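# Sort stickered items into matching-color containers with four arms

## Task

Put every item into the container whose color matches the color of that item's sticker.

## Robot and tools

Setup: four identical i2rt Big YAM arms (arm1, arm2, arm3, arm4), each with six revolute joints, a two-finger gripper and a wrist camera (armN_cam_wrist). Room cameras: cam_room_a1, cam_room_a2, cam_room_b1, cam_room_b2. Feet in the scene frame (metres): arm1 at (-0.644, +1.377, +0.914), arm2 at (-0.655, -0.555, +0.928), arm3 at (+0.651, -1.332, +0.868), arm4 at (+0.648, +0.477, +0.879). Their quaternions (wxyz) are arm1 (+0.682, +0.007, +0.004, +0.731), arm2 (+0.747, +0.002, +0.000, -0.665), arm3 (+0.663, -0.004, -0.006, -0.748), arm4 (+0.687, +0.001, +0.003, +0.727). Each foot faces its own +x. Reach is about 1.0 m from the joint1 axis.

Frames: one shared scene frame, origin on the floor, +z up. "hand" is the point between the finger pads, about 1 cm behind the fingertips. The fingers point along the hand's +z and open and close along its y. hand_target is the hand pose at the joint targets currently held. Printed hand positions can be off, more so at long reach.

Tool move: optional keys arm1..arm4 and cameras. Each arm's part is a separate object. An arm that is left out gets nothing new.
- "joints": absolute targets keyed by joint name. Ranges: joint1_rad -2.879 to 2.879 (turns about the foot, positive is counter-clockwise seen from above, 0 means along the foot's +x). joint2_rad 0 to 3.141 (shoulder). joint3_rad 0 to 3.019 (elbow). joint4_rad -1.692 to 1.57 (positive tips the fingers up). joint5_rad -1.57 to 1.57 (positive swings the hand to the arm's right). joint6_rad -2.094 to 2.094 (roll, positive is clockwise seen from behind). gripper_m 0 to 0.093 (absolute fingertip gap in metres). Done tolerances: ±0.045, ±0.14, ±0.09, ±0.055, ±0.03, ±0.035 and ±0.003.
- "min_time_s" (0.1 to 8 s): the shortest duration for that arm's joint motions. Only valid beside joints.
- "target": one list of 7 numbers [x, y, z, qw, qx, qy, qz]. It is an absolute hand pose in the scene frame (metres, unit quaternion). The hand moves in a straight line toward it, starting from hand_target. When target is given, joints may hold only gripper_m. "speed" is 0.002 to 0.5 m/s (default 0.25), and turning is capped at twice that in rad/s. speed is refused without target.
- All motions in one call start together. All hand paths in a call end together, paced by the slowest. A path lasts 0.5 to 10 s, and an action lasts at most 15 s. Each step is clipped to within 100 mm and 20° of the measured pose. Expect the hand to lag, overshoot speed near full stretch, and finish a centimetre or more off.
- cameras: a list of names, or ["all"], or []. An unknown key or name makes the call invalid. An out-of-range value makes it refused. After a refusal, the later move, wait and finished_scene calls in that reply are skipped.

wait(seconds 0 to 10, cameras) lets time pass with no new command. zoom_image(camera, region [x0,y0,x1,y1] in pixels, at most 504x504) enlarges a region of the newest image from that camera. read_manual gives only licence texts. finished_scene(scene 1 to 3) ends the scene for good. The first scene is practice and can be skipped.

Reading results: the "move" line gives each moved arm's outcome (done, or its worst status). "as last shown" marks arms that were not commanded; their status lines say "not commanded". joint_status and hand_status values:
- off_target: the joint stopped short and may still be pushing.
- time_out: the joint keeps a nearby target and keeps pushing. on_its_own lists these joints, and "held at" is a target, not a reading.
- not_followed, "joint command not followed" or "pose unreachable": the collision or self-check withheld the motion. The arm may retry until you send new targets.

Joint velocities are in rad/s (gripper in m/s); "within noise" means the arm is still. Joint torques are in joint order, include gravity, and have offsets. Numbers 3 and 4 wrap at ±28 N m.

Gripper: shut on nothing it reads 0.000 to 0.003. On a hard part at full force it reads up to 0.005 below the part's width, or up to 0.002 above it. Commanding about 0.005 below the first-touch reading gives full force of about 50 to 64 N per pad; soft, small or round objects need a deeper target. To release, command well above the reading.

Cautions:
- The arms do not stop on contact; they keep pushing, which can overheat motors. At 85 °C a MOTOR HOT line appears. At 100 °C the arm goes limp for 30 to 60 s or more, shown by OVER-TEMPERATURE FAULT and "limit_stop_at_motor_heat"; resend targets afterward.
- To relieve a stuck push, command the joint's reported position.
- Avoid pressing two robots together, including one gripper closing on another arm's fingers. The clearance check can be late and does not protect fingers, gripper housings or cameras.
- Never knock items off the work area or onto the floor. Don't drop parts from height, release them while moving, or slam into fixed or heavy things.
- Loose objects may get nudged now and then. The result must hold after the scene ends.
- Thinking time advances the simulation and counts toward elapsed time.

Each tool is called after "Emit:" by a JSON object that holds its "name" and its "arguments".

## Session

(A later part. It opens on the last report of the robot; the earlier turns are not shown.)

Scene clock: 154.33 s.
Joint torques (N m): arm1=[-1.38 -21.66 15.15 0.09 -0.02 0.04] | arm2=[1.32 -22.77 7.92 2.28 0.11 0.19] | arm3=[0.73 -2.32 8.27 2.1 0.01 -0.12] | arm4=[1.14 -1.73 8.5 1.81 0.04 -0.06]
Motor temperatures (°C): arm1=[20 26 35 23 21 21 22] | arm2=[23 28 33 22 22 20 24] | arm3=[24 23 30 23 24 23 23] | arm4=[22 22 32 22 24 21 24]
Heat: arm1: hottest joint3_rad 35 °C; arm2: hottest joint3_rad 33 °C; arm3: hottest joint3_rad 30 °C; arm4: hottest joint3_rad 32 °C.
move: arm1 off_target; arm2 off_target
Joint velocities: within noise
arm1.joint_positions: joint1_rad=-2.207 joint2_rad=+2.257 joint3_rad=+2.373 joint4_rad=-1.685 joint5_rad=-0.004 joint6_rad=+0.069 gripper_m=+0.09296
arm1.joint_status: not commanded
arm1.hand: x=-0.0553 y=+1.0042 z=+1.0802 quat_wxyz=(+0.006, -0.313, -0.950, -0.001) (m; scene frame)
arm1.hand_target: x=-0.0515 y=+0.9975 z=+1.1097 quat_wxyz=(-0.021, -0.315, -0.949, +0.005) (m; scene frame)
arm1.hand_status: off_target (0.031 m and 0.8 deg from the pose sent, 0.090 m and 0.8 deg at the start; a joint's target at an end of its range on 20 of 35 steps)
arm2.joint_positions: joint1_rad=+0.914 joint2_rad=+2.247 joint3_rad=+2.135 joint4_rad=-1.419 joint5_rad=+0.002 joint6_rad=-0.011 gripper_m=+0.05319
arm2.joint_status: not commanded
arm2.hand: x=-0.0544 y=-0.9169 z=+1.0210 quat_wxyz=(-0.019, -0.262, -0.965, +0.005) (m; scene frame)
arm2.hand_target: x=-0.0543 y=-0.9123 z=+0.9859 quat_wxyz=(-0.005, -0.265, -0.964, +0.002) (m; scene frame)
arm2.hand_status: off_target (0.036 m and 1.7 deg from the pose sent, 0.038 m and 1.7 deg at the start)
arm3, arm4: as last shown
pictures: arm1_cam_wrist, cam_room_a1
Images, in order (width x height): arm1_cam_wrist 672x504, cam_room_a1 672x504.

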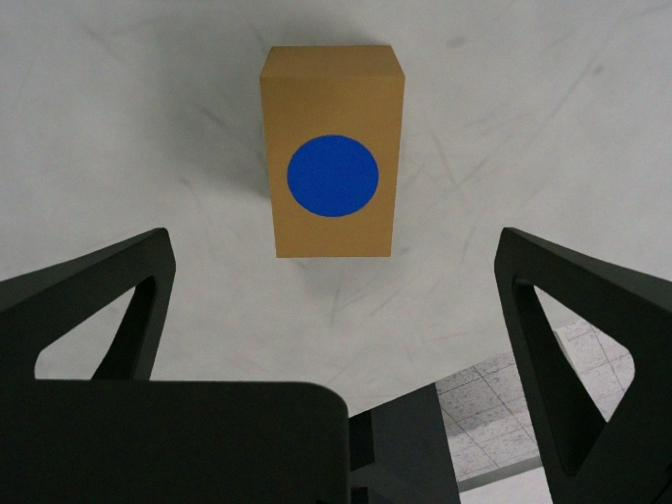

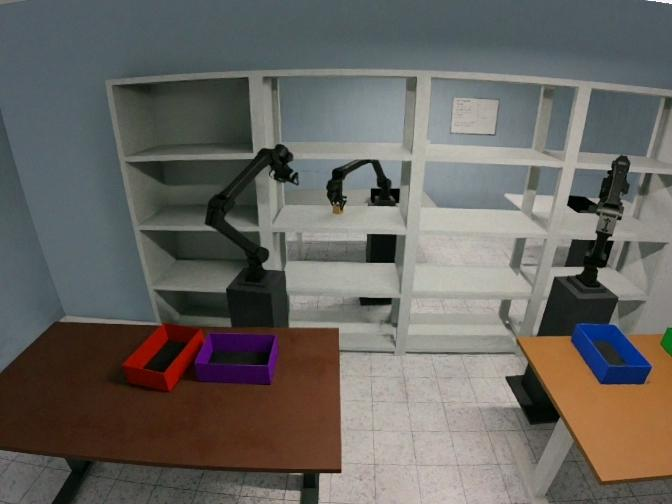

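Emit:
{"name": "move", "arguments": {"arm1": {"joints": {"joint1_rad": -2.206, "joint2_rad": 1.444, "joint3_rad": 1.345, "joint4_rad": -1.41, "joint5_rad": 0, "joint6_rad": 0.077}, "min_time_s": 2}, "arm2": {"target": [-0.053, -0.913, 1.014, 0.005, 0.2651, 0.9642, -0.002], "speed": 0.05}, "arm4": {"joints": {"joint1_rad": 0.87, "joint2_rad": 0.977, "joint3_rad": 0.85, "joint4_rad": -0.612, "joint5_rad": 0, "joint6_rad": 0}, "min_time_s": 2}, "cameras": []}}

Emit:
{"name": "move", "arguments": {"arm1": {"joints": {"joint1_rad": -2.206, "joint2_rad": 0.8, "joint3_rad": 1.5, "joint4_rad": -1.68}, "min_time_s": 2.5}, "arm2": {"joints": {"gripper_m": 0.093}}, "arm3": {"joints": {"joint1_rad": -1.975, "joint2_rad": 0.977, "joint3_rad": 0.85, "joint4_rad": -0.612, "joint5_rad": 0, "joint6_rad": 0}, "min_time_s": 2.5}, "arm4": {"target": [0.0206, 0.977, 1.115, -0.1212, 0.8764, -0.2927, -0.363], "speed": 0.15}, "cameras": []}}

Emit:
{"name": "move", "arguments": {"arm2": {"target": [-0.058, -0.913, 1.1, 0.0, 0.2651, 0.9642, 0.0], "speed": 0.15}, "cameras": ["arm4_cam_wrist", "arm2_cam_wrist"]}}

Scene clock: 177.67 s.
Joint torques (N m): arm1=[-1.73 -10.23 10.61 1.02 0.1 0.11] | arm2=[1.32 -23.71 12.55 -0.18 0.11 0.19] | arm3=[0.73 -2.14 8.23 2.1 0 -0.13] | arm4=[1.03 -5.19 9.55 1.88 0.01 -0.1]
Motor temperatures (°C): arm1=[20 26 37 23 21 21 22] | arm2=[23 29 31 22 22 20 24] | arm3=[24 23 30 23 24 23 23] | arm4=[22 22 32 22 24 21 24]
Heat: arm1: hottest joint3_rad 37 °C; arm2: hottest joint3_rad 31 °C; arm3: hottest joint3_rad 30 °C; arm4: hottest joint3_rad 32 °C.
move: arm1 done; arm2 done; arm4 done
Joint velocities: within noise
arm1.joint_positions: joint1_rad=-2.207 joint2_rad=+1.454 joint3_rad=+1.345 joint4_rad=-1.423 joint5_rad=-0.002 joint6_rad=+0.069 gripper_m=+0.09296
arm1.joint_status: all done
arm1.hand: x=-0.2740 y=+1.1434 z=+1.1328 quat_wxyz=(-0.011, -0.313, -0.950, +0.005) (m; scene frame)
arm1.hand_target: x=-0.2720 y=+1.1420 z=+1.1371 quat_wxyz=(-0.022, -0.316, -0.948, +0.009) (m; scene frame)
arm1.hand_status: not commanded
arm2.joint_positions: joint1_rad=+0.914 joint2_rad=+2.247 joint3_rad=+2.135 joint4_rad=-1.424 joint5_rad=+0.002 joint6_rad=-0.011 gripper_m=+0.05319
arm2.joint_status: not commanded
arm2.hand: x=-0.0553 y=-0.9163 z=+1.0212 quat_wxyz=(-0.017, -0.262, -0.965, +0.004) (m; scene frame)
arm2.hand_target: x=-0.0531 y=-0.9129 z=+1.0142 quat_wxyz=(-0.006, -0.265, -0.964, +0.002) (m; scene frame)
arm2.hand_status: done (0.008 m and 1.5 deg from the pose sent, 0.008 m and 1.7 deg at the start)
arm3: as last shown
arm4.joint_positions: joint1_rad=+0.869 joint2_rad=+0.967 joint3_rad=+0.845 joint4_rad=-0.631 joint5_rad=+0.002 joint6_rad=+0.013 gripper_m=+0.09398
arm4.joint_status: all done
arm4.hand: x=+0.3117 y=+0.7333 z=+1.1448 quat_wxyz=(-0.122, +0.867, -0.298, -0.379) (m; scene frame)
arm4.hand_target: x=+0.3069 y=+0.7360 z=+1.1467 quat_wxyz=(-0.126, +0.867, -0.291, -0.385) (m; scene frame)
arm4.hand_status: not commanded
pictures: none
No camera images: "cameras" was empty.

Scene clock: 180.80 s.
Joint torques (N m): arm1=[-1.67 1.44 13.74 0.8 0.14 0.11] | arm2=[1.44 -23.88 12.51 0.18 0.11 0.2] | arm3=[1.2 -6.12 9.33 2.15 0.01 -0.11] | arm4=[0.32 -22.3 13.3 0.76 -0.08 -0.1]
Motor temperatures (°C): arm1=[20 26 37 23 21 21 22] | arm2=[23 29 32 22 22 20 24] | arm3=[24 23 30 23 24 23 23] | arm4=[22 22 33 22 24 21 24]
Heat: arm1: hottest joint3_rad 37 °C; arm2: hottest joint3_rad 32 °C; arm3: hottest joint3_rad 30 °C; arm4: hottest joint3_rad 33 °C.
move: arm1 done; arm2 done; arm3 done; arm4 off_target
Joint velocities: within noise
arm1.joint_positions: joint1_rad=-2.207 joint2_rad=+0.796 joint3_rad=+1.453 joint4_rad=-1.670 joint5_rad=-0.002 joint6_rad=+0.069 gripper_m=+0.09296
arm1.joint_status: all done
arm1.hand: x=-0.4347 y=+1.2475 z=+1.3818 quat_wxyz=(-0.259, -0.300, -0.915, +0.068) (m; scene frame)
arm1.hand_target: x=-0.4363 y=+1.2484 z=+1.4000 quat_wxyz=(-0.275, -0.302, -0.910, +0.072) (m; scene frame)
arm1.hand_status: not commanded
arm2.joint_positions: joint1_rad=+0.914 joint2_rad=+2.248 joint3_rad=+2.135 joint4_rad=-1.434 joint5_rad=+0.002 joint6_rad=-0.010 gripper_m=+0.09293
arm2.joint_status: all done
arm2.hand: x=-0.0576 y=-0.9150 z=+1.0201 quat_wxyz=(-0.012, -0.262, -0.965, +0.003) (m; scene frame)
arm2.hand_target: x=-0.0531 y=-0.9129 z=+1.0142 quat_wxyz=(-0.006, -0.265, -0.964, +0.002) (m; scene frame)
arm2.hand_status: not commanded
arm3.joint_positions: joint1_rad=-1.970 joint2_rad=+0.971 joint3_rad=+0.854 joint4_rad=-0.629 joint5_rad=+0.000 joint6_rad=+0.007 gripper_m=+0.09399
arm3.joint_status: all done
arm3.hand: x=+0.2815 y=-1.1158 z=+1.1328 quat_wxyz=(+0.096, -0.885, +0.241, +0.386) (m; scene frame)
arm3.hand_target: x=+0.2801 y=-1.1128 z=+1.1310 quat_wxyz=(+0.099, -0.884, +0.240, +0.388) (m; scene frame)
arm3.hand_status: not commanded
arm4.joint_positions: joint1_rad=+0.848 joint2_rad=+1.991 joint3_rad=+1.870 joint4_rad=-0.687 joint5_rad=-0.013 joint6_rad=-0.011 gripper_m=+0.09398
arm4.joint_status: not commanded
arm4.hand: x=+0.0278 y=+0.9643 z=+1.1033 quat_wxyz=(-0.116, +0.879, -0.298, -0.354) (m; scene frame)
arm4.hand_target: x=+0.0214 y=+0.9764 z=+1.1149 quat_wxyz=(-0.122, +0.876, -0.293, -0.363) (m; scene frame)
arm4.hand_status: off_target (0.019 m and 1.3 deg from the pose sent, 0.381 m and 2.3 deg at the start)
pictures: none
No camera images: "cameras" was empty.

Scene clock: 182.07 s.
Joint torques (N m): arm1=[-1.79 1.49 13.56 0.96 0.1 0.1] | arm2=[1.03 -24.82 14.76 0.1 0.03 0.15] | arm3=[1.08 -6.12 9.33 2.18 0 -0.13] | arm4=[0.56 -21.77 13.23 0.69 -0.07 -0.12]
Motor temperatures (°C): arm1=[20 26 37 23 21 21 22] | arm2=[23 29 32 22 22 20 24] | arm3=[24 23 30 23 24 23 23] | arm4=[22 22 33 22 24 21 24]
Heat: arm1: hottest joint3_rad 37 °C; arm2: hottest joint3_rad 32 °C; arm3: hottest joint3_rad 30 °C; arm4: hottest joint3_rad 33 °C.
move: arm2 off_target
Joint velocities: within noise
arm1, arm3, arm4: as last shown
arm2.joint_positions: joint1_rad=+0.914 joint2_rad=+2.248 joint3_rad=+2.315 joint4_rad=-1.663 joint5_rad=+0.002 joint6_rad=-0.010 gripper_m=+0.09293
arm2.joint_status: not commanded
arm2.hand: x=-0.0666 y=-0.9098 z=+1.0888 quat_wxyz=(+0.012, -0.262, -0.965, -0.004) (m; scene frame)
arm2.hand_target: x=-0.0585 y=-0.9126 z=+1.1001 quat_wxyz=(-0.001, -0.265, -0.964, +0.000) (m; scene frame)
arm2.hand_status: off_target (0.014 m and 1.5 deg from the pose sent, 0.080 m and 1.4 deg at the start)
pictures: arm2_cam_wrist, arm4_cam_wrist
Images, in order (width x height): arm2_cam_wrist 672x504, arm4_cam_wrist 672x504.

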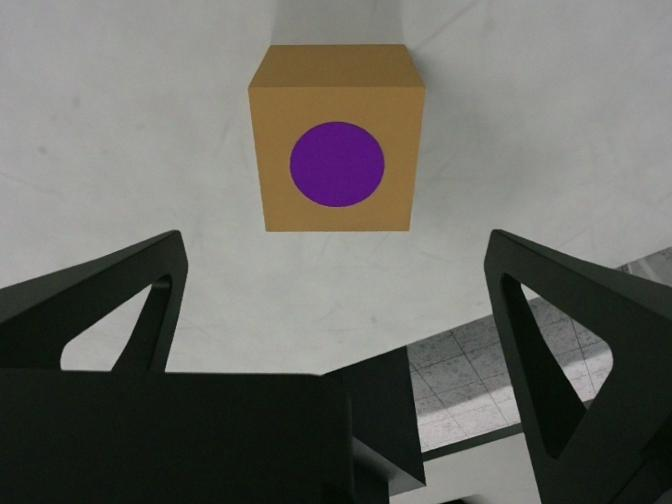

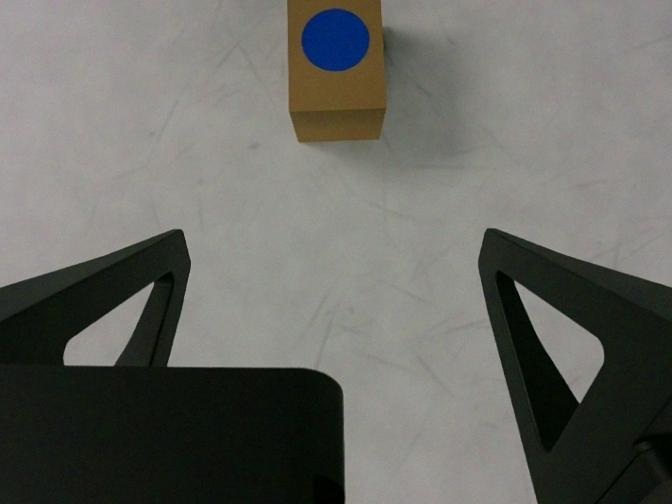

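Emit:
{"name": "move", "arguments": {"arm2": {"joints": {"joint1_rad": 0.918, "joint2_rad": 1.45, "joint3_rad": 1.287, "joint4_rad": -1.375, "joint5_rad": 0, "joint6_rad": 0}, "min_time_s": 2}, "arm4": {"target": [-0.062, 1.0375, 1.021, -0.1212, 0.8764, -0.2927, -0.363], "speed": 0.08}, "cameras": []}}

Emit:
{"name": "move", "arguments": {"arm2": {"joints": {"joint1_rad": 0.918, "joint2_rad": 0.8, "joint3_rad": 1.5, "joint4_rad": -1.68}, "min_time_s": 2.5}, "arm3": {"target": [0.0477, -0.977, 1.128, -0.1005, 0.8912, -0.243, -0.3692], "speed": 0.15}, "cameras": ["arm3_cam_wrist", "arm4_cam_wrist"]}}

Scene clock: 195.63 s.
Joint torques (N m): arm1=[-1.79 2.08 13.72 0.83 0.11 0.07] | arm2=[1.2 -13.98 9.37 1.37 -0.13 0.17] | arm3=[1.03 -6.18 9.35 2.14 0.01 -0.12] | arm4=[0.62 -26.52 13.26 0.88 0.03 -0.05]
Motor temperatures (°C): arm1=[20 26 38 23 21 21 22] | arm2=[23 29 32 22 22 20 24] | arm3=[24 23 30 23 24 23 23] | arm4=[22 24 38 22 24 21 24]
Heat: arm1: hottest joint3_rad 38 °C; arm2: hottest joint3_rad 32 °C; arm3: hottest joint3_rad 30 °C; arm4: hottest joint3_rad 38 °C.
move: arm2 done; arm4 off_target
Joint velocities: within noise
arm1, arm3: as last shown
arm2.joint_positions: joint1_rad=+0.914 joint2_rad=+1.455 joint3_rad=+1.300 joint4_rad=-1.390 joint5_rad=+0.002 joint6_rad=-0.010 gripper_m=+0.09293
arm2.joint_status: all done
arm2.hand: x=-0.2878 y=-0.7775 z=+1.1358 quat_wxyz=(-0.013, -0.262, -0.965, +0.003) (m; scene frame)
arm2.hand_target: x=-0.2871 y=-0.7752 z=+1.1329 quat_wxyz=(-0.016, -0.265, -0.964, +0.003) (m; scene frame)
arm2.hand_status: not commanded
arm4.joint_positions: joint1_rad=+0.848 joint2_rad=+2.368 joint3_rad=+2.290 joint4_rad=-0.721 joint5_rad=-0.012 joint6_rad=-0.011 gripper_m=+0.09398
arm4.joint_status: not commanded
arm4.hand: x=-0.0553 y=+1.0291 z=+1.0195 quat_wxyz=(-0.117, +0.877, -0.297, -0.359) (m; scene frame)
arm4.hand_target: x=-0.0613 y=+1.0369 z=+1.0211 quat_wxyz=(-0.122, +0.876, -0.293, -0.364) (m; scene frame)
arm4.hand_status: off_target (0.011 m and 0.8 deg from the pose sent, 0.142 m and 1.3 deg at the start)
pictures: none
No camera images: "cameras" was empty.

Scene clock: 198.53 s.
Joint torques (N m): arm1=[-1.49 1.14 13.82 0.85 0.1 0.11] | arm2=[1.08 -1.61 13.18 1.29 -0.12 0.16] | arm3=[1.38 -18.67 14.15 1.06 0.13 -0.13] | arm4=[0.73 -26.17 13.18 0.62 0.05 -0.06]
Motor temperatures (°C): arm1=[20 26 38 23 21 21 22] | arm2=[23 29 33 22 22 20 24] | arm3=[24 23 30 23 24 23 23] | arm4=[22 24 39 22 24 21 24]
Heat: arm1: hottest joint3_rad 38 °C; arm2: hottest joint3_rad 33 °C; arm3: hottest joint3_rad 30 °C; arm4: hottest joint3_rad 39 °C.
move: arm2 done; arm3 off_target
Joint velocities: within noise
arm1, arm4: as last shown
arm2.joint_positions: joint1_rad=+0.914 joint2_rad=+0.796 joint3_rad=+1.456 joint4_rad=-1.666 joint5_rad=+0.002 joint6_rad=-0.010 gripper_m=+0.09293
arm2.joint_status: all done
arm2.hand: x=-0.4507 y=-0.6809 z=+1.4012 quat_wxyz=(-0.268, -0.252, -0.927, +0.075) (m; scene frame)
arm2.hand_target: x=-0.4526 y=-0.6782 z=+1.4177 quat_wxyz=(-0.281, -0.254, -0.922, +0.075) (m; scene frame)
arm2.hand_status: not commanded
arm3.joint_positions: joint1_rad=-1.970 joint2_rad=+1.702 joint3_rad=+1.506 joint4_rad=-0.622 joint5_rad=+0.012 joint6_rad=+0.007 gripper_m=+0.09399
arm3.joint_status: not commanded
arm3.hand: x=+0.0595 y=-0.9866 z=+1.1036 quat_wxyz=(+0.093, -0.898, +0.247, +0.352) (m; scene frame)
arm3.hand_target: x=+0.0490 y=-0.9777 z=+1.1282 quat_wxyz=(+0.101, -0.891, +0.243, +0.370) (m; scene frame)
arm3.hand_status: off_target (0.029 m and 2.4 deg from the pose sent, 0.272 m and 2.1 deg at the start)
pictures: arm3_cam_wrist, arm4_cam_wrist
Images, in order (width x height): arm3_cam_wrist 672x504, arm4_cam_wrist 672x504.

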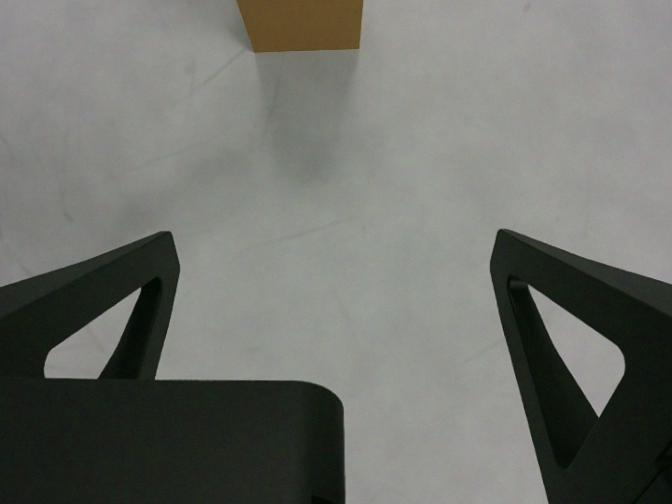

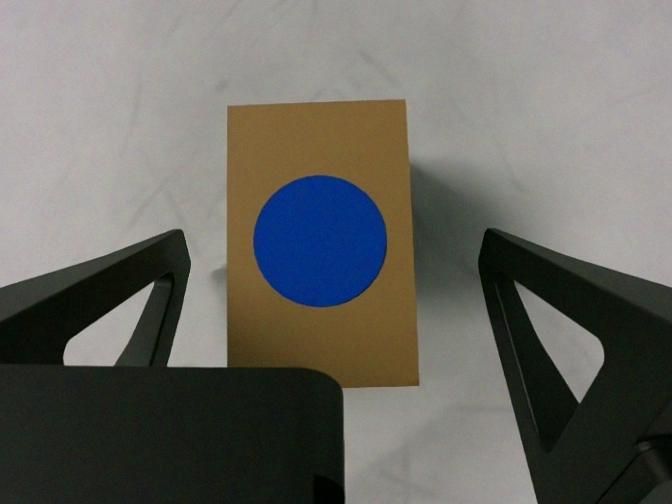

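Emit:
{"name": "move", "arguments": {"arm4": {"joints": {"gripper_m": 0.03}}, "arm3": {"target": [-0.033, -0.943, 1.068, -0.1005, 0.8912, -0.243, -0.3692], "speed": 0.1}, "cameras": ["arm3_cam_wrist", "arm4_cam_wrist"]}}

Emit:
{"name": "move", "arguments": {"arm4": {"target": [-0.060, 1.036, 1.075, -0.1212, 0.8764, -0.2927, -0.363], "speed": 0.1}, "cameras": ["arm3_cam_wrist"]}}

Scene clock: 208.13 s.
Joint torques (N m): arm1=[-1.96 1.32 13.76 0.73 0.13 0.11] | arm2=[1.08 -1.55 13.19 1.28 -0.12 0.17] | arm3=[2.37 -22.59 14.04 1.89 0.13 -0.03] | arm4=[0.73 -26.34 13.2 0.79 0.04 -0.03]
Motor temperatures (°C): arm1=[20 26 38 23 21 21 22] | arm2=[23 28 34 22 22 20 23] | arm3=[24 23 31 23 24 23 23] | arm4=[22 25 42 22 24 21 24]
Heat: arm1: hottest joint3_rad 38 °C; arm2: hottest joint3_rad 34 °C; arm3: hottest joint3_rad 31 °C; arm4: hottest joint3_rad 42 °C.
move: arm3 off_target; arm4 off_target
Joint velocities: within noise
arm1, arm2: as last shown
arm3.joint_positions: joint1_rad=-1.970 joint2_rad=+1.958 joint3_rad=+1.721 joint4_rad=-0.599 joint5_rad=+0.022 joint6_rad=+0.007 gripper_m=+0.09399
arm3.joint_status: not commanded
arm3.hand: x=-0.0110 y=-0.9449 z=+1.0433 quat_wxyz=(+0.095, -0.901, +0.249, +0.343) (m; scene frame)
arm3.hand_target: x=-0.0311 y=-0.9440 z=+1.0685 quat_wxyz=(+0.100, -0.891, +0.243, +0.370) (m; scene frame)
arm3.hand_status: off_target (0.033 m and 3.4 deg from the pose sent, 0.108 m and 2.4 deg at the start)
arm4.joint_positions: joint1_rad=+0.848 joint2_rad=+2.368 joint3_rad=+2.291 joint4_rad=-0.721 joint5_rad=-0.012 joint6_rad=-0.011 gripper_m=+0.04423
arm4.joint_status: gripper_m off_target (ended at +0.04425, target +0.03000)
arm4.hand: x=-0.0553 y=+1.0292 z=+1.0197 quat_wxyz=(-0.118, +0.877, -0.297, -0.359) (m; scene frame)
arm4.hand_target: x=-0.0614 y=+1.0370 z=+1.0211 quat_wxyz=(-0.122, +0.876, -0.293, -0.364) (m; scene frame)
arm4.hand_status: not commanded
pictures: arm3_cam_wrist, arm4_cam_wrist
Images, in order (width x height): arm3_cam_wrist 672x504, arm4_cam_wrist 672x504.

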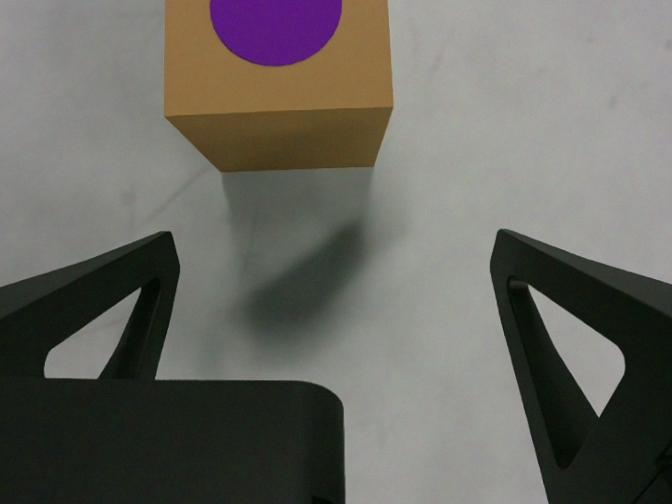

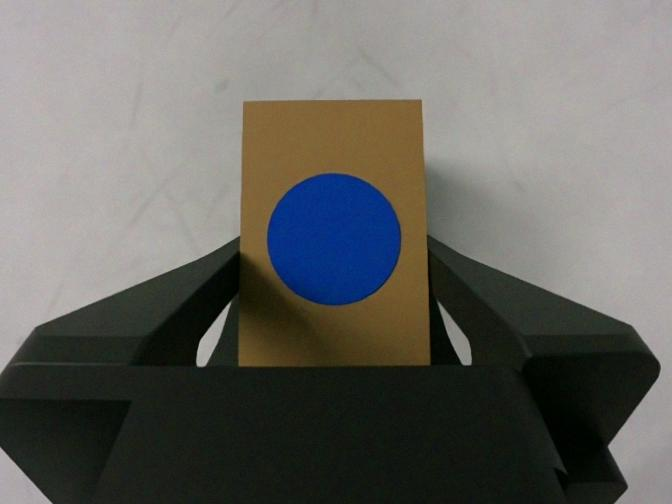

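Scene clock: 209.40 s.
Joint torques (N m): arm1=[-2.37 1.2 13.55 0.99 0.11 0.11] | arm2=[1.08 -1.55 13.16 1.31 -0.12 0.16] | arm3=[2.37 -22.59 14.09 1.84 0.13 -0.02] | arm4=[0.62 -26.58 13.38 0.9 0.06 -0.05]
Motor temperatures (°C): arm1=[20 26 38 23 21 21 22] | arm2=[23 28 34 22 22 20 23] | arm3=[24 24 31 23 24 23 23] | arm4=[22 25 42 22 24 21 25]
Heat: arm1: hottest joint3_rad 38 °C; arm2: hottest joint3_rad 34 °C; arm3: hottest joint3_rad 31 °C; arm4: hottest joint3_rad 42 °C.
move: arm4 off_target
Joint velocities: within noise
arm1, arm2, arm3: as last shown
arm4.joint_positions: joint1_rad=+0.848 joint2_rad=+2.368 joint3_rad=+2.414 joint4_rad=-0.857 joint5_rad=-0.012 joint6_rad=-0.011 gripper_m=+0.04423
arm4.joint_status: not commanded
arm4.hand: x=-0.0540 y=+1.0285 z=+1.0646 quat_wxyz=(-0.116, +0.879, -0.297, -0.353) (m; scene frame)
arm4.hand_target: x=-0.0592 y=+1.0353 z=+1.0750 quat_wxyz=(-0.122, +0.876, -0.293, -0.364) (m; scene frame)
arm4.hand_status: off_target (0.014 m and 1.4 deg from the pose sent, 0.056 m and 0.8 deg at the start)
pictures: arm3_cam_wrist
Images, in order (width x height): arm3_cam_wrist 672x504.

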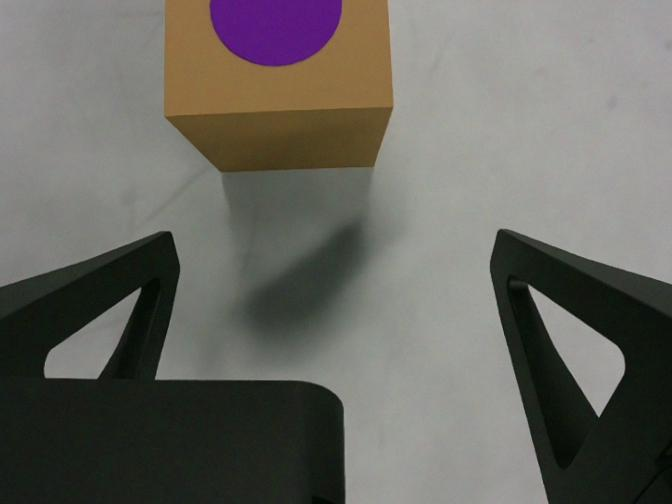

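Emit:
{"name": "move", "arguments": {"arm3": {"target": [-0.0919, -0.9212, 1.0535, -0.1005, 0.8912, -0.243, -0.3692], "speed": 0.06}, "arm4": {"target": [0.31, 0.7334, 1.16, -0.1212, 0.8764, -0.2927, -0.363], "speed": 0.25}, "cameras": ["arm3_cam_wrist", "arm4_cam_wrist"]}}

Scene clock: 225.43 s.
Joint torques (N m): arm1=[-1.44 2.2 13.67 0.85 0.1 0.13] | arm2=[1.2 -1.67 13.14 1.31 -0.12 0.17] | arm3=[2.55 -24.64 14.5 1.05 0.13 0.02] | arm4=[1.44 -5.83 9.7 0.88 0.22 0.15]
Motor temperatures (°C): arm1=[20 25 39 23 21 21 21] | arm2=[23 27 35 22 22 20 23] | arm3=[24 25 32 23 24 23 23] | arm4=[22 27 43 22 24 21 25]
Heat: arm1: hottest joint3_rad 39 °C; arm2: hottest joint3_rad 35 °C; arm3: hottest joint3_rad 32 °C; arm4: hottest joint3_rad 43 °C.
move: arm3 off_target; arm4 done
Joint velocities: within noise
arm1, arm2: as last shown
arm3.joint_positions: joint1_rad=-1.960 joint2_rad=+2.142 joint3_rad=+1.994 joint4_rad=-0.663 joint5_rad=+0.031 joint6_rad=+0.011 gripper_m=+0.09399
arm3.joint_status: not commanded
arm3.hand: x=-0.0729 y=-0.9179 z=+1.0372 quat_wxyz=(+0.100, -0.897, +0.247, +0.354) (m; scene frame)
arm3.hand_target: x=-0.0905 y=-0.9220 z=+1.0537 quat_wxyz=(+0.100, -0.891, +0.243, +0.370) (m; scene frame)
arm3.hand_status: off_target (0.025 m and 1.9 deg from the pose sent, 0.085 m and 3.4 deg at the start)
arm4.joint_positions: joint1_rad=+0.865 joint2_rad=+0.977 joint3_rad=+0.905 joint4_rad=-0.706 joint5_rad=+0.002 joint6_rad=-0.011 gripper_m=+0.04423
arm4.joint_status: not commanded
arm4.hand: x=+0.3120 y=+0.7352 z=+1.1610 quat_wxyz=(-0.124, +0.875, -0.290, -0.367) (m; scene frame)
arm4.hand_target: x=+0.3100 y=+0.7335 z=+1.1600 quat_wxyz=(-0.121, +0.876, -0.293, -0.363) (m; scene frame)
arm4.hand_status: done (0.003 m and 0.6 deg from the pose sent, 0.478 m and 1.4 deg at the start)
pictures: arm3_cam_wrist, arm4_cam_wrist
Images, in order (width x height): arm3_cam_wrist 672x504, arm4_cam_wrist 672x504.

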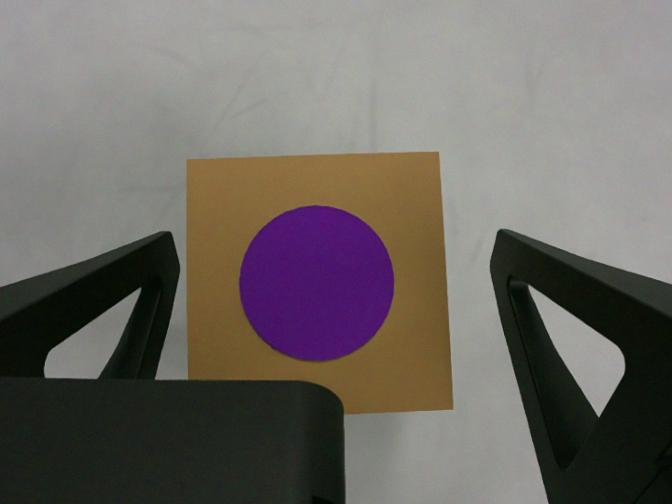

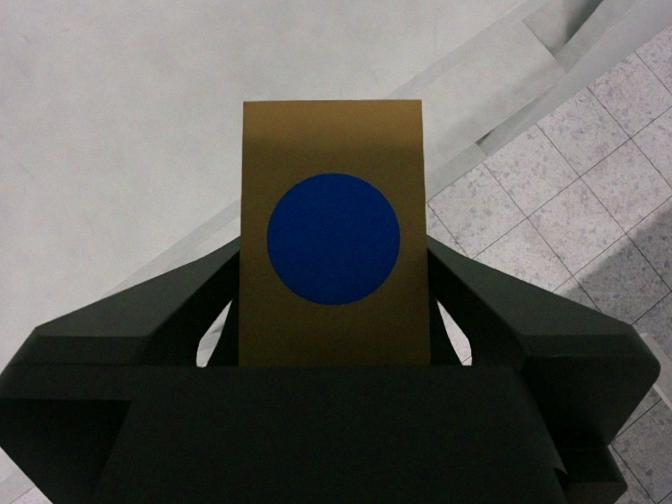

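Emit:
{"name": "move", "arguments": {"arm3": {"joints": {"gripper_m": 0.04}}, "arm4": {"joints": {"joint1_rad": -1.9095, "joint2_rad": 1.63, "joint3_rad": 0.738, "joint4_rad": 0.142, "joint5_rad": 0, "joint6_rad": 0}, "min_time_s": 4.5}, "cameras": ["arm3_cam_wrist", "arm4_cam_wrist", "cam_room_a2"]}}

Emit:
{"name": "move", "arguments": {"arm3": {"target": [-0.089, -0.921, 1.105, -0.1005, 0.8912, -0.243, -0.3692], "speed": 0.1}, "cameras": []}}

Emit:
{"name": "move", "arguments": {"arm3": {"target": [0.2815, -1.1128, 1.17, -0.1005, 0.8912, -0.243, -0.3692], "speed": 0.25}, "cameras": ["arm3_cam_wrist"]}}

Scene clock: 248.17 s.
Joint torques (N m): arm1=[-1.44 1.49 13.64 1.02 0.16 0.14] | arm2=[1.14 -1.55 13.16 1.28 -0.12 0.17] | arm3=[2.55 -24.7 14.53 1.09 0.08 0.03] | arm4=[1.14 -12.1 6.43 1.92 -0.04 0.16]
Motor temperatures (°C): arm1=[20 25 39 23 21 21 21] | arm2=[23 26 36 22 22 20 23] | arm3=[24 25 33 23 24 23 23] | arm4=[22 25 41 22 24 21 26]
Heat: arm1: hottest joint3_rad 39 °C; arm2: hottest joint3_rad 36 °C; arm3: hottest joint3_rad 33 °C; arm4: hottest joint3_rad 41 °C.
move: arm3 off_target; arm4 done
Joint velocities: within noise
arm1, arm2: as last shown
arm3.joint_positions: joint1_rad=-1.959 joint2_rad=+2.142 joint3_rad=+1.994 joint4_rad=-0.663 joint5_rad=+0.033 joint6_rad=+0.012 gripper_m=+0.05323
arm3.joint_status: gripper_m off_target (ended at +0.05325, target +0.04000)
arm3.hand: x=-0.0729 y=-0.9180 z=+1.0371 quat_wxyz=(+0.100, -0.897, +0.247, +0.353) (m; scene frame)
arm3.hand_target: x=-0.0905 y=-0.9220 z=+1.0537 quat_wxyz=(+0.100, -0.891, +0.243, +0.370) (m; scene frame)
arm3.hand_status: not commanded
arm4.joint_positions: joint1_rad=-1.916 joint2_rad=+1.615 joint3_rad=+0.736 joint4_rad=+0.121 joint5_rad=+0.003 joint6_rad=-0.011 gripper_m=+0.04428
arm4.joint_status: all done
arm4.hand: x=+1.1560 y=+0.3256 z=+0.9183 quat_wxyz=(-0.389, -0.127, -0.910, +0.062) (m; scene frame)
arm4.hand_target: x=+1.1601 y=+0.3285 z=+0.9153 quat_wxyz=(-0.393, -0.128, -0.909, +0.058) (m; scene frame)
arm4.hand_status: not commanded
pictures: arm3_cam_wrist, arm4_cam_wrist, cam_room_a2
Images, in order (width x height): arm3_cam_wrist 672x504, arm4_cam_wrist 672x504, cam_room_a2 672x504.

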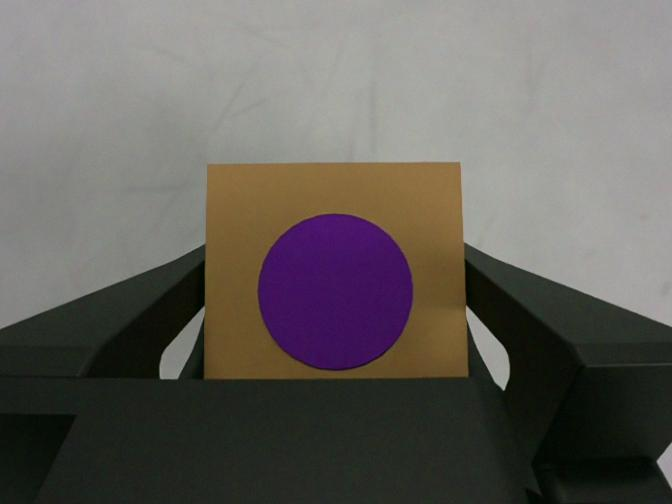

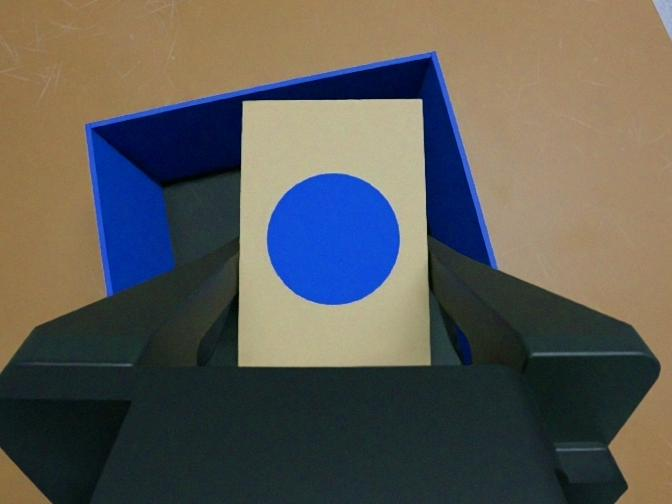

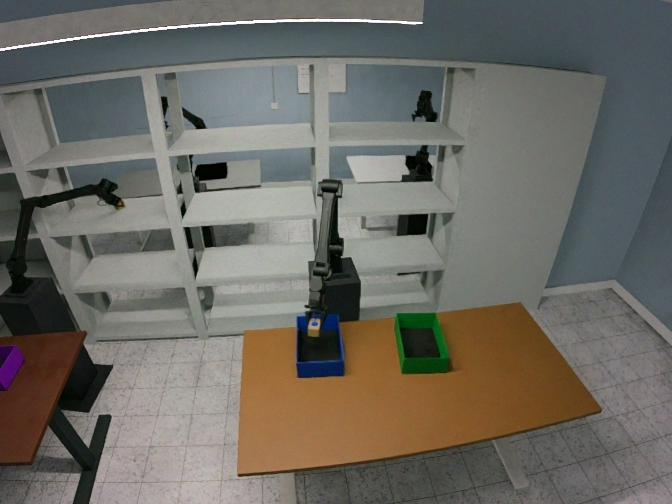

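Scene clock: 249.40 s.
Joint torques (N m): arm1=[-1.61 1.79 13.7 0.9 0.1 0.07] | arm2=[1.03 -1.61 13.15 1.32 -0.12 0.16] | arm3=[2.49 -26.87 14.6 1.16 0.03 0.02] | arm4=[1.08 -12.16 6.39 1.92 0.01 0.16]
Motor temperatures (°C): arm1=[20 25 39 23 21 21 21] | arm2=[23 26 36 22 22 20 23] | arm3=[24 25 34 23 24 23 23] | arm4=[22 25 41 22 24 21 26]
Heat: arm1: hottest joint3_rad 39 °C; arm2: hottest joint3_rad 36 °C; arm3: hottest joint3_rad 34 °C; arm4: hottest joint3_rad 41 °C.
move: arm3 off_target
Joint velocities: within noise
arm1.joint_positions: joint1_rad=-2.207 joint2_rad=+0.796 joint3_rad=+1.453 joint4_rad=-1.670 joint5_rad=-0.002 joint6_rad=+0.069 gripper_m=+0.09296
arm1.joint_status: not commanded
arm1.hand: x=-0.4347 y=+1.2475 z=+1.3818 quat_wxyz=(-0.259, -0.300, -0.915, +0.068) (m; scene frame)
arm1.hand_target: x=-0.4363 y=+1.2484 z=+1.4000 quat_wxyz=(-0.275, -0.302, -0.910, +0.072) (m; scene frame)
arm1.hand_status: not commanded
arm2, arm4: as last shown
arm3.joint_positions: joint1_rad=-1.959 joint2_rad=+2.142 joint3_rad=+2.096 joint4_rad=-0.787 joint5_rad=+0.033 joint6_rad=+0.012 gripper_m=+0.05322
arm3.joint_status: not commanded
arm3.hand: x=-0.0727 y=-0.9176 z=+1.0719 quat_wxyz=(+0.098, -0.901, +0.248, +0.343) (m; scene frame)
arm3.hand_target: x=-0.0870 y=-0.9219 z=+1.1052 quat_wxyz=(+0.100, -0.891, +0.243, +0.370) (m; scene frame)
arm3.hand_status: off_target (0.037 m and 3.2 deg from the pose sent, 0.070 m and 2.0 deg at the start)
pictures: none
No camera images: "cameras" was empty.

Scene clock: 251.73 s.
Joint torques (N m): arm1=[-1.26 1.73 13.72 0.72 0.09 0.06] | arm2=[1.14 -1.67 13.15 1.26 -0.12 0.16] | arm3=[0.5 -6.18 9.51 1.26 -0.08 -0.13] | arm4=[1.03 -12.57 6.53 1.99 -0.03 0.14]
Motor temperatures (°C): arm1=[20 25 39 23 21 21 21] | arm2=[23 26 36 22 22 20 23] | arm3=[24 25 34 23 24 23 24] | arm4=[22 25 40 22 24 21 26]
Heat: arm1: hottest joint3_rad 39 °C; arm2: hottest joint3_rad 36 °C; arm3: hottest joint3_rad 34 °C; arm4: hottest joint3_rad 40 °C.
move: arm3 done
Joint velocities: within noise
arm1, arm2, arm4: as last shown
arm3.joint_positions: joint1_rad=-1.959 joint2_rad=+0.977 joint3_rad=+0.976 joint4_rad=-0.765 joint5_rad=+0.020 joint6_rad=+0.010 gripper_m=+0.05322
arm3.joint_status: not commanded
arm3.hand: x=+0.2797 y=-1.1157 z=+1.1743 quat_wxyz=(+0.100, -0.889, +0.243, +0.375) (m; scene frame)
arm3.hand_target: x=+0.2816 y=-1.1128 z=+1.1700 quat_wxyz=(+0.100, -0.891, +0.243, +0.369) (m; scene frame)
arm3.hand_status: done (0.005 m and 0.7 deg from the pose sent, 0.416 m and 3.2 deg at the start)
pictures: arm3_cam_wrist
Images, in order (width x height): arm3_cam_wrist 672x504.

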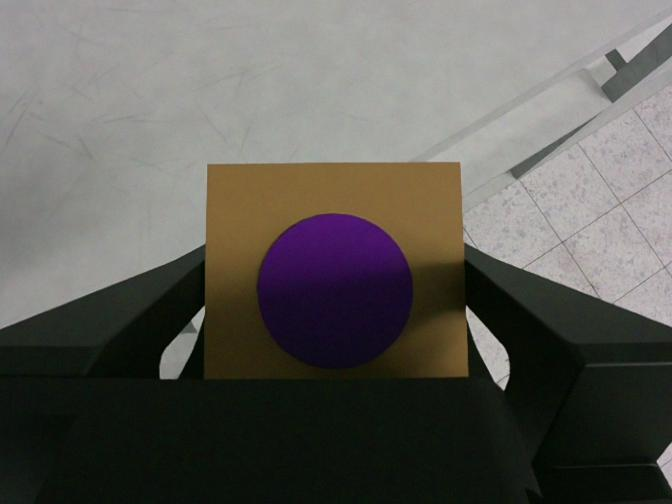

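Emit:
{"name": "move", "arguments": {"arm3": {"joints": {"joint1_rad": -1.97, "joint2_rad": 0.8, "joint3_rad": 1.3, "joint4_rad": -1.285, "joint5_rad": 0, "joint6_rad": 0}, "min_time_s": 2}, "arm4": {"target": [1.158, 0.3265, 0.765, 0.3732, 0.1301, 0.917, -0.053], "speed": 0.12}, "cameras": []}}

Emit:
{"name": "move", "arguments": {"arm3": {"joints": {"joint1_rad": 1.82}, "min_time_s": 4.5}, "arm4": {"target": [1.158, 0.3265, 0.733, 0.3732, 0.1301, 0.917, -0.053], "speed": 0.05}, "cameras": ["arm4_cam_wrist"]}}

Emit:
{"name": "move", "arguments": {"arm3": {"joints": {"joint1_rad": 1.82, "joint2_rad": 1.628, "joint3_rad": 0.885, "joint4_rad": -0.022, "joint5_rad": 0, "joint6_rad": 0}, "min_time_s": 3}, "cameras": ["arm3_cam_wrist"]}}

Scene clock: 263.57 s.
Joint torques (N m): arm1=[-2.08 1.9 13.78 0.8 0.13 0.08] | arm2=[1.03 -1.55 13.16 1.28 -0.12 0.17] | arm3=[0.56 -3.19 13.56 1.1 -0.1 -0.13] | arm4=[0.67 -14.8 4.66 1.77 -0.06 0.17]
Motor temperatures (°C): arm1=[20 24 39 23 21 21 21] | arm2=[23 26 37 22 22 20 23] | arm3=[24 25 34 23 24 23 24] | arm4=[22 24 38 22 24 21 26]
Heat: arm1: hottest joint3_rad 39 °C; arm2: hottest joint3_rad 37 °C; arm3: hottest joint3_rad 34 °C; arm4: hottest joint3_rad 38 °C.
move: arm3 done; arm4 off_target
Joint velocities: within noise
arm1, arm2: as last shown
arm3.joint_positions: joint1_rad=-1.959 joint2_rad=+0.804 joint3_rad=+1.245 joint4_rad=-1.281 joint5_rad=+0.003 joint6_rad=+0.008 gripper_m=+0.05321
arm3.joint_status: all done
arm3.hand: x=+0.3725 y=-1.1694 z=+1.2940 quat_wxyz=(+0.084, -0.903, +0.242, +0.344) (m; scene frame)
arm3.hand_target: x=+0.3753 y=-1.1672 z=+1.3224 quat_wxyz=(+0.093, -0.894, +0.240, +0.368) (m; scene frame)
arm3.hand_status: not commanded
arm4.joint_positions: joint1_rad=-1.916 joint2_rad=+2.047 joint3_rad=+0.726 joint4_rad=+0.492 joint5_rad=-0.004 joint6_rad=-0.011 gripper_m=+0.04428
arm4.joint_status: not commanded
arm4.hand: x=+1.1438 y=+0.3298 z=+0.7602 quat_wxyz=(-0.357, -0.127, -0.924, +0.054) (m; scene frame)
arm4.hand_target: x=+1.1576 y=+0.3265 z=+0.7653 quat_wxyz=(-0.373, -0.130, -0.917, +0.053) (m; scene frame)
arm4.hand_status: off_target (0.015 m and 2.1 deg from the pose sent, 0.153 m and 2.2 deg at the start)
pictures: none
No camera images: "cameras" was empty.

Scene clock: 268.40 s.
Joint torques (N m): arm1=[-1.49 1.79 13.75 0.98 0.1 0.11] | arm2=[1.14 -1.55 13.18 1.24 -0.12 0.17] | arm3=[1.85 -3.19 13.59 1.13 0.08 -0.12] | arm4=[0.97 -13.39 3.74 1.77 -0.02 0.14]
Motor temperatures (°C): arm1=[20 24 39 23 21 21 21] | arm2=[23 26 37 22 22 20 23] | arm3=[24 25 35 23 24 23 24] | arm4=[22 25 37 22 24 21 26]
Heat: arm1: hottest joint3_rad 39 °C; arm2: hottest joint3_rad 37 °C; arm3: hottest joint3_rad 35 °C; arm4: hottest joint3_rad 37 °C.
move: arm3 done; arm4 done
Joint velocities: within noise
arm1: as last shown
arm2.joint_positions: joint1_rad=+0.914 joint2_rad=+0.796 joint3_rad=+1.456 joint4_rad=-1.666 joint5_rad=+0.002 joint6_rad=-0.010 gripper_m=+0.09293
arm2.joint_status: not commanded
arm2.hand: x=-0.4507 y=-0.6809 z=+1.4012 quat_wxyz=(-0.268, -0.252, -0.927, +0.075) (m; scene frame)
arm2.hand_target: x=-0.4526 y=-0.6782 z=+1.4177 quat_wxyz=(-0.281, -0.254, -0.922, +0.075) (m; scene frame)
arm2.hand_status: not commanded
arm3.joint_positions: joint1_rad=+1.811 joint2_rad=+0.804 joint3_rad=+1.245 joint4_rad=-1.281 joint5_rad=-0.001 joint6_rad=+0.007 gripper_m=+0.05318
arm3.joint_status: all done
arm3.hand: x=+0.9671 y=-1.2881 z=+1.2963 quat_wxyz=(-0.357, +0.055, -0.932, -0.017) (m; scene frame)
arm3.hand_target: x=+0.9652 y=-1.2852 z=+1.3247 quat_wxyz=(-0.382, +0.062, -0.922, -0.018) (m; scene frame)
arm3.hand_status: not commanded
arm4.joint_positions: joint1_rad=-1.916 joint2_rad=+2.126 joint3_rad=+0.754 joint4_rad=+0.576 joint5_rad=-0.004 joint6_rad=-0.011 gripper_m=+0.04428
arm4.joint_status: not commanded
arm4.hand: x=+1.1538 y=+0.3268 z=+0.7421 quat_wxyz=(-0.372, -0.126, -0.918, +0.056) (m; scene frame)
arm4.hand_target: x=+1.1576 y=+0.3265 z=+0.7332 quat_wxyz=(-0.373, -0.130, -0.917, +0.053) (m; scene frame)
arm4.hand_status: done (0.010 m and 0.6 deg from the pose sent, 0.031 m and 2.1 deg at the start)
pictures: arm4_cam_wrist
Images, in order (width x height): arm4_cam_wrist 672x504.

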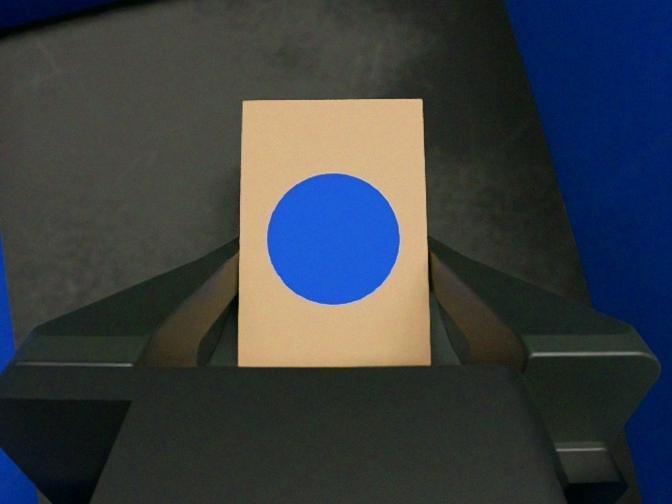

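Scene clock: 271.90 s.
Joint torques (N m): arm1=[-1.49 1.55 13.56 0.87 0.08 0.1] | arm2=[1.14 -1.61 13.18 1.28 -0.13 0.17] | arm3=[1.79 -15.03 7.42 2.26 0.07 -0.12] | arm4=[0.5 -13.74 3.93 1.65 -0.03 0.14]
Motor temperatures (°C): arm1=[20 24 39 23 21 21 21] | arm2=[23 26 37 22 22 20 23] | arm3=[24 25 34 23 24 23 24] | arm4=[22 25 36 22 24 21 26]
Heat: arm1: hottest joint3_rad 39 °C; arm2: hottest joint3_rad 37 °C; arm3: hottest joint3_rad 34 °C; arm4: hottest joint3_rad 36 °C.
move: arm3 done
Joint velocities: within noise
arm1, arm2, arm4: as last shown
arm3.joint_positions: joint1_rad=+1.811 joint2_rad=+1.629 joint3_rad=+0.884 joint4_rad=-0.041 joint5_rad=-0.001 joint6_rad=+0.007 gripper_m=+0.05318
arm3.joint_status: all done
arm3.hand: x=+1.2147 y=-1.2635 z=+0.9374 quat_wxyz=(-0.382, +0.055, -0.922, -0.018) (m; scene frame)
arm3.hand_target: x=+1.2178 y=-1.2579 z=+0.9418 quat_wxyz=(-0.392, +0.062, -0.918, -0.019) (m; scene frame)
arm3.hand_status: not commanded
pictures: arm3_cam_wrist
Images, in order (width x height): arm3_cam_wrist 672x504.

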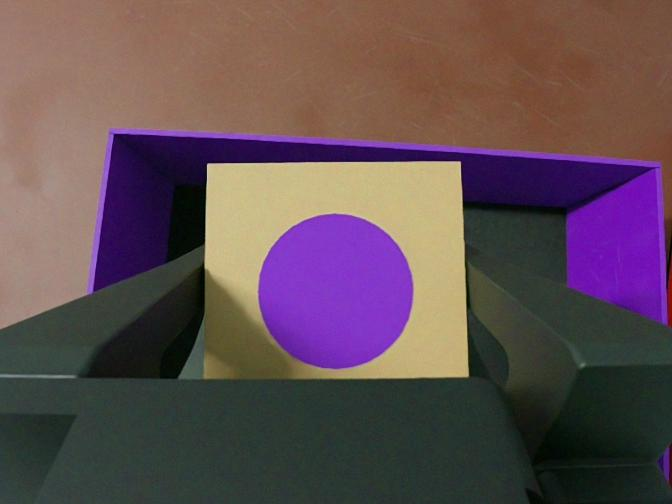

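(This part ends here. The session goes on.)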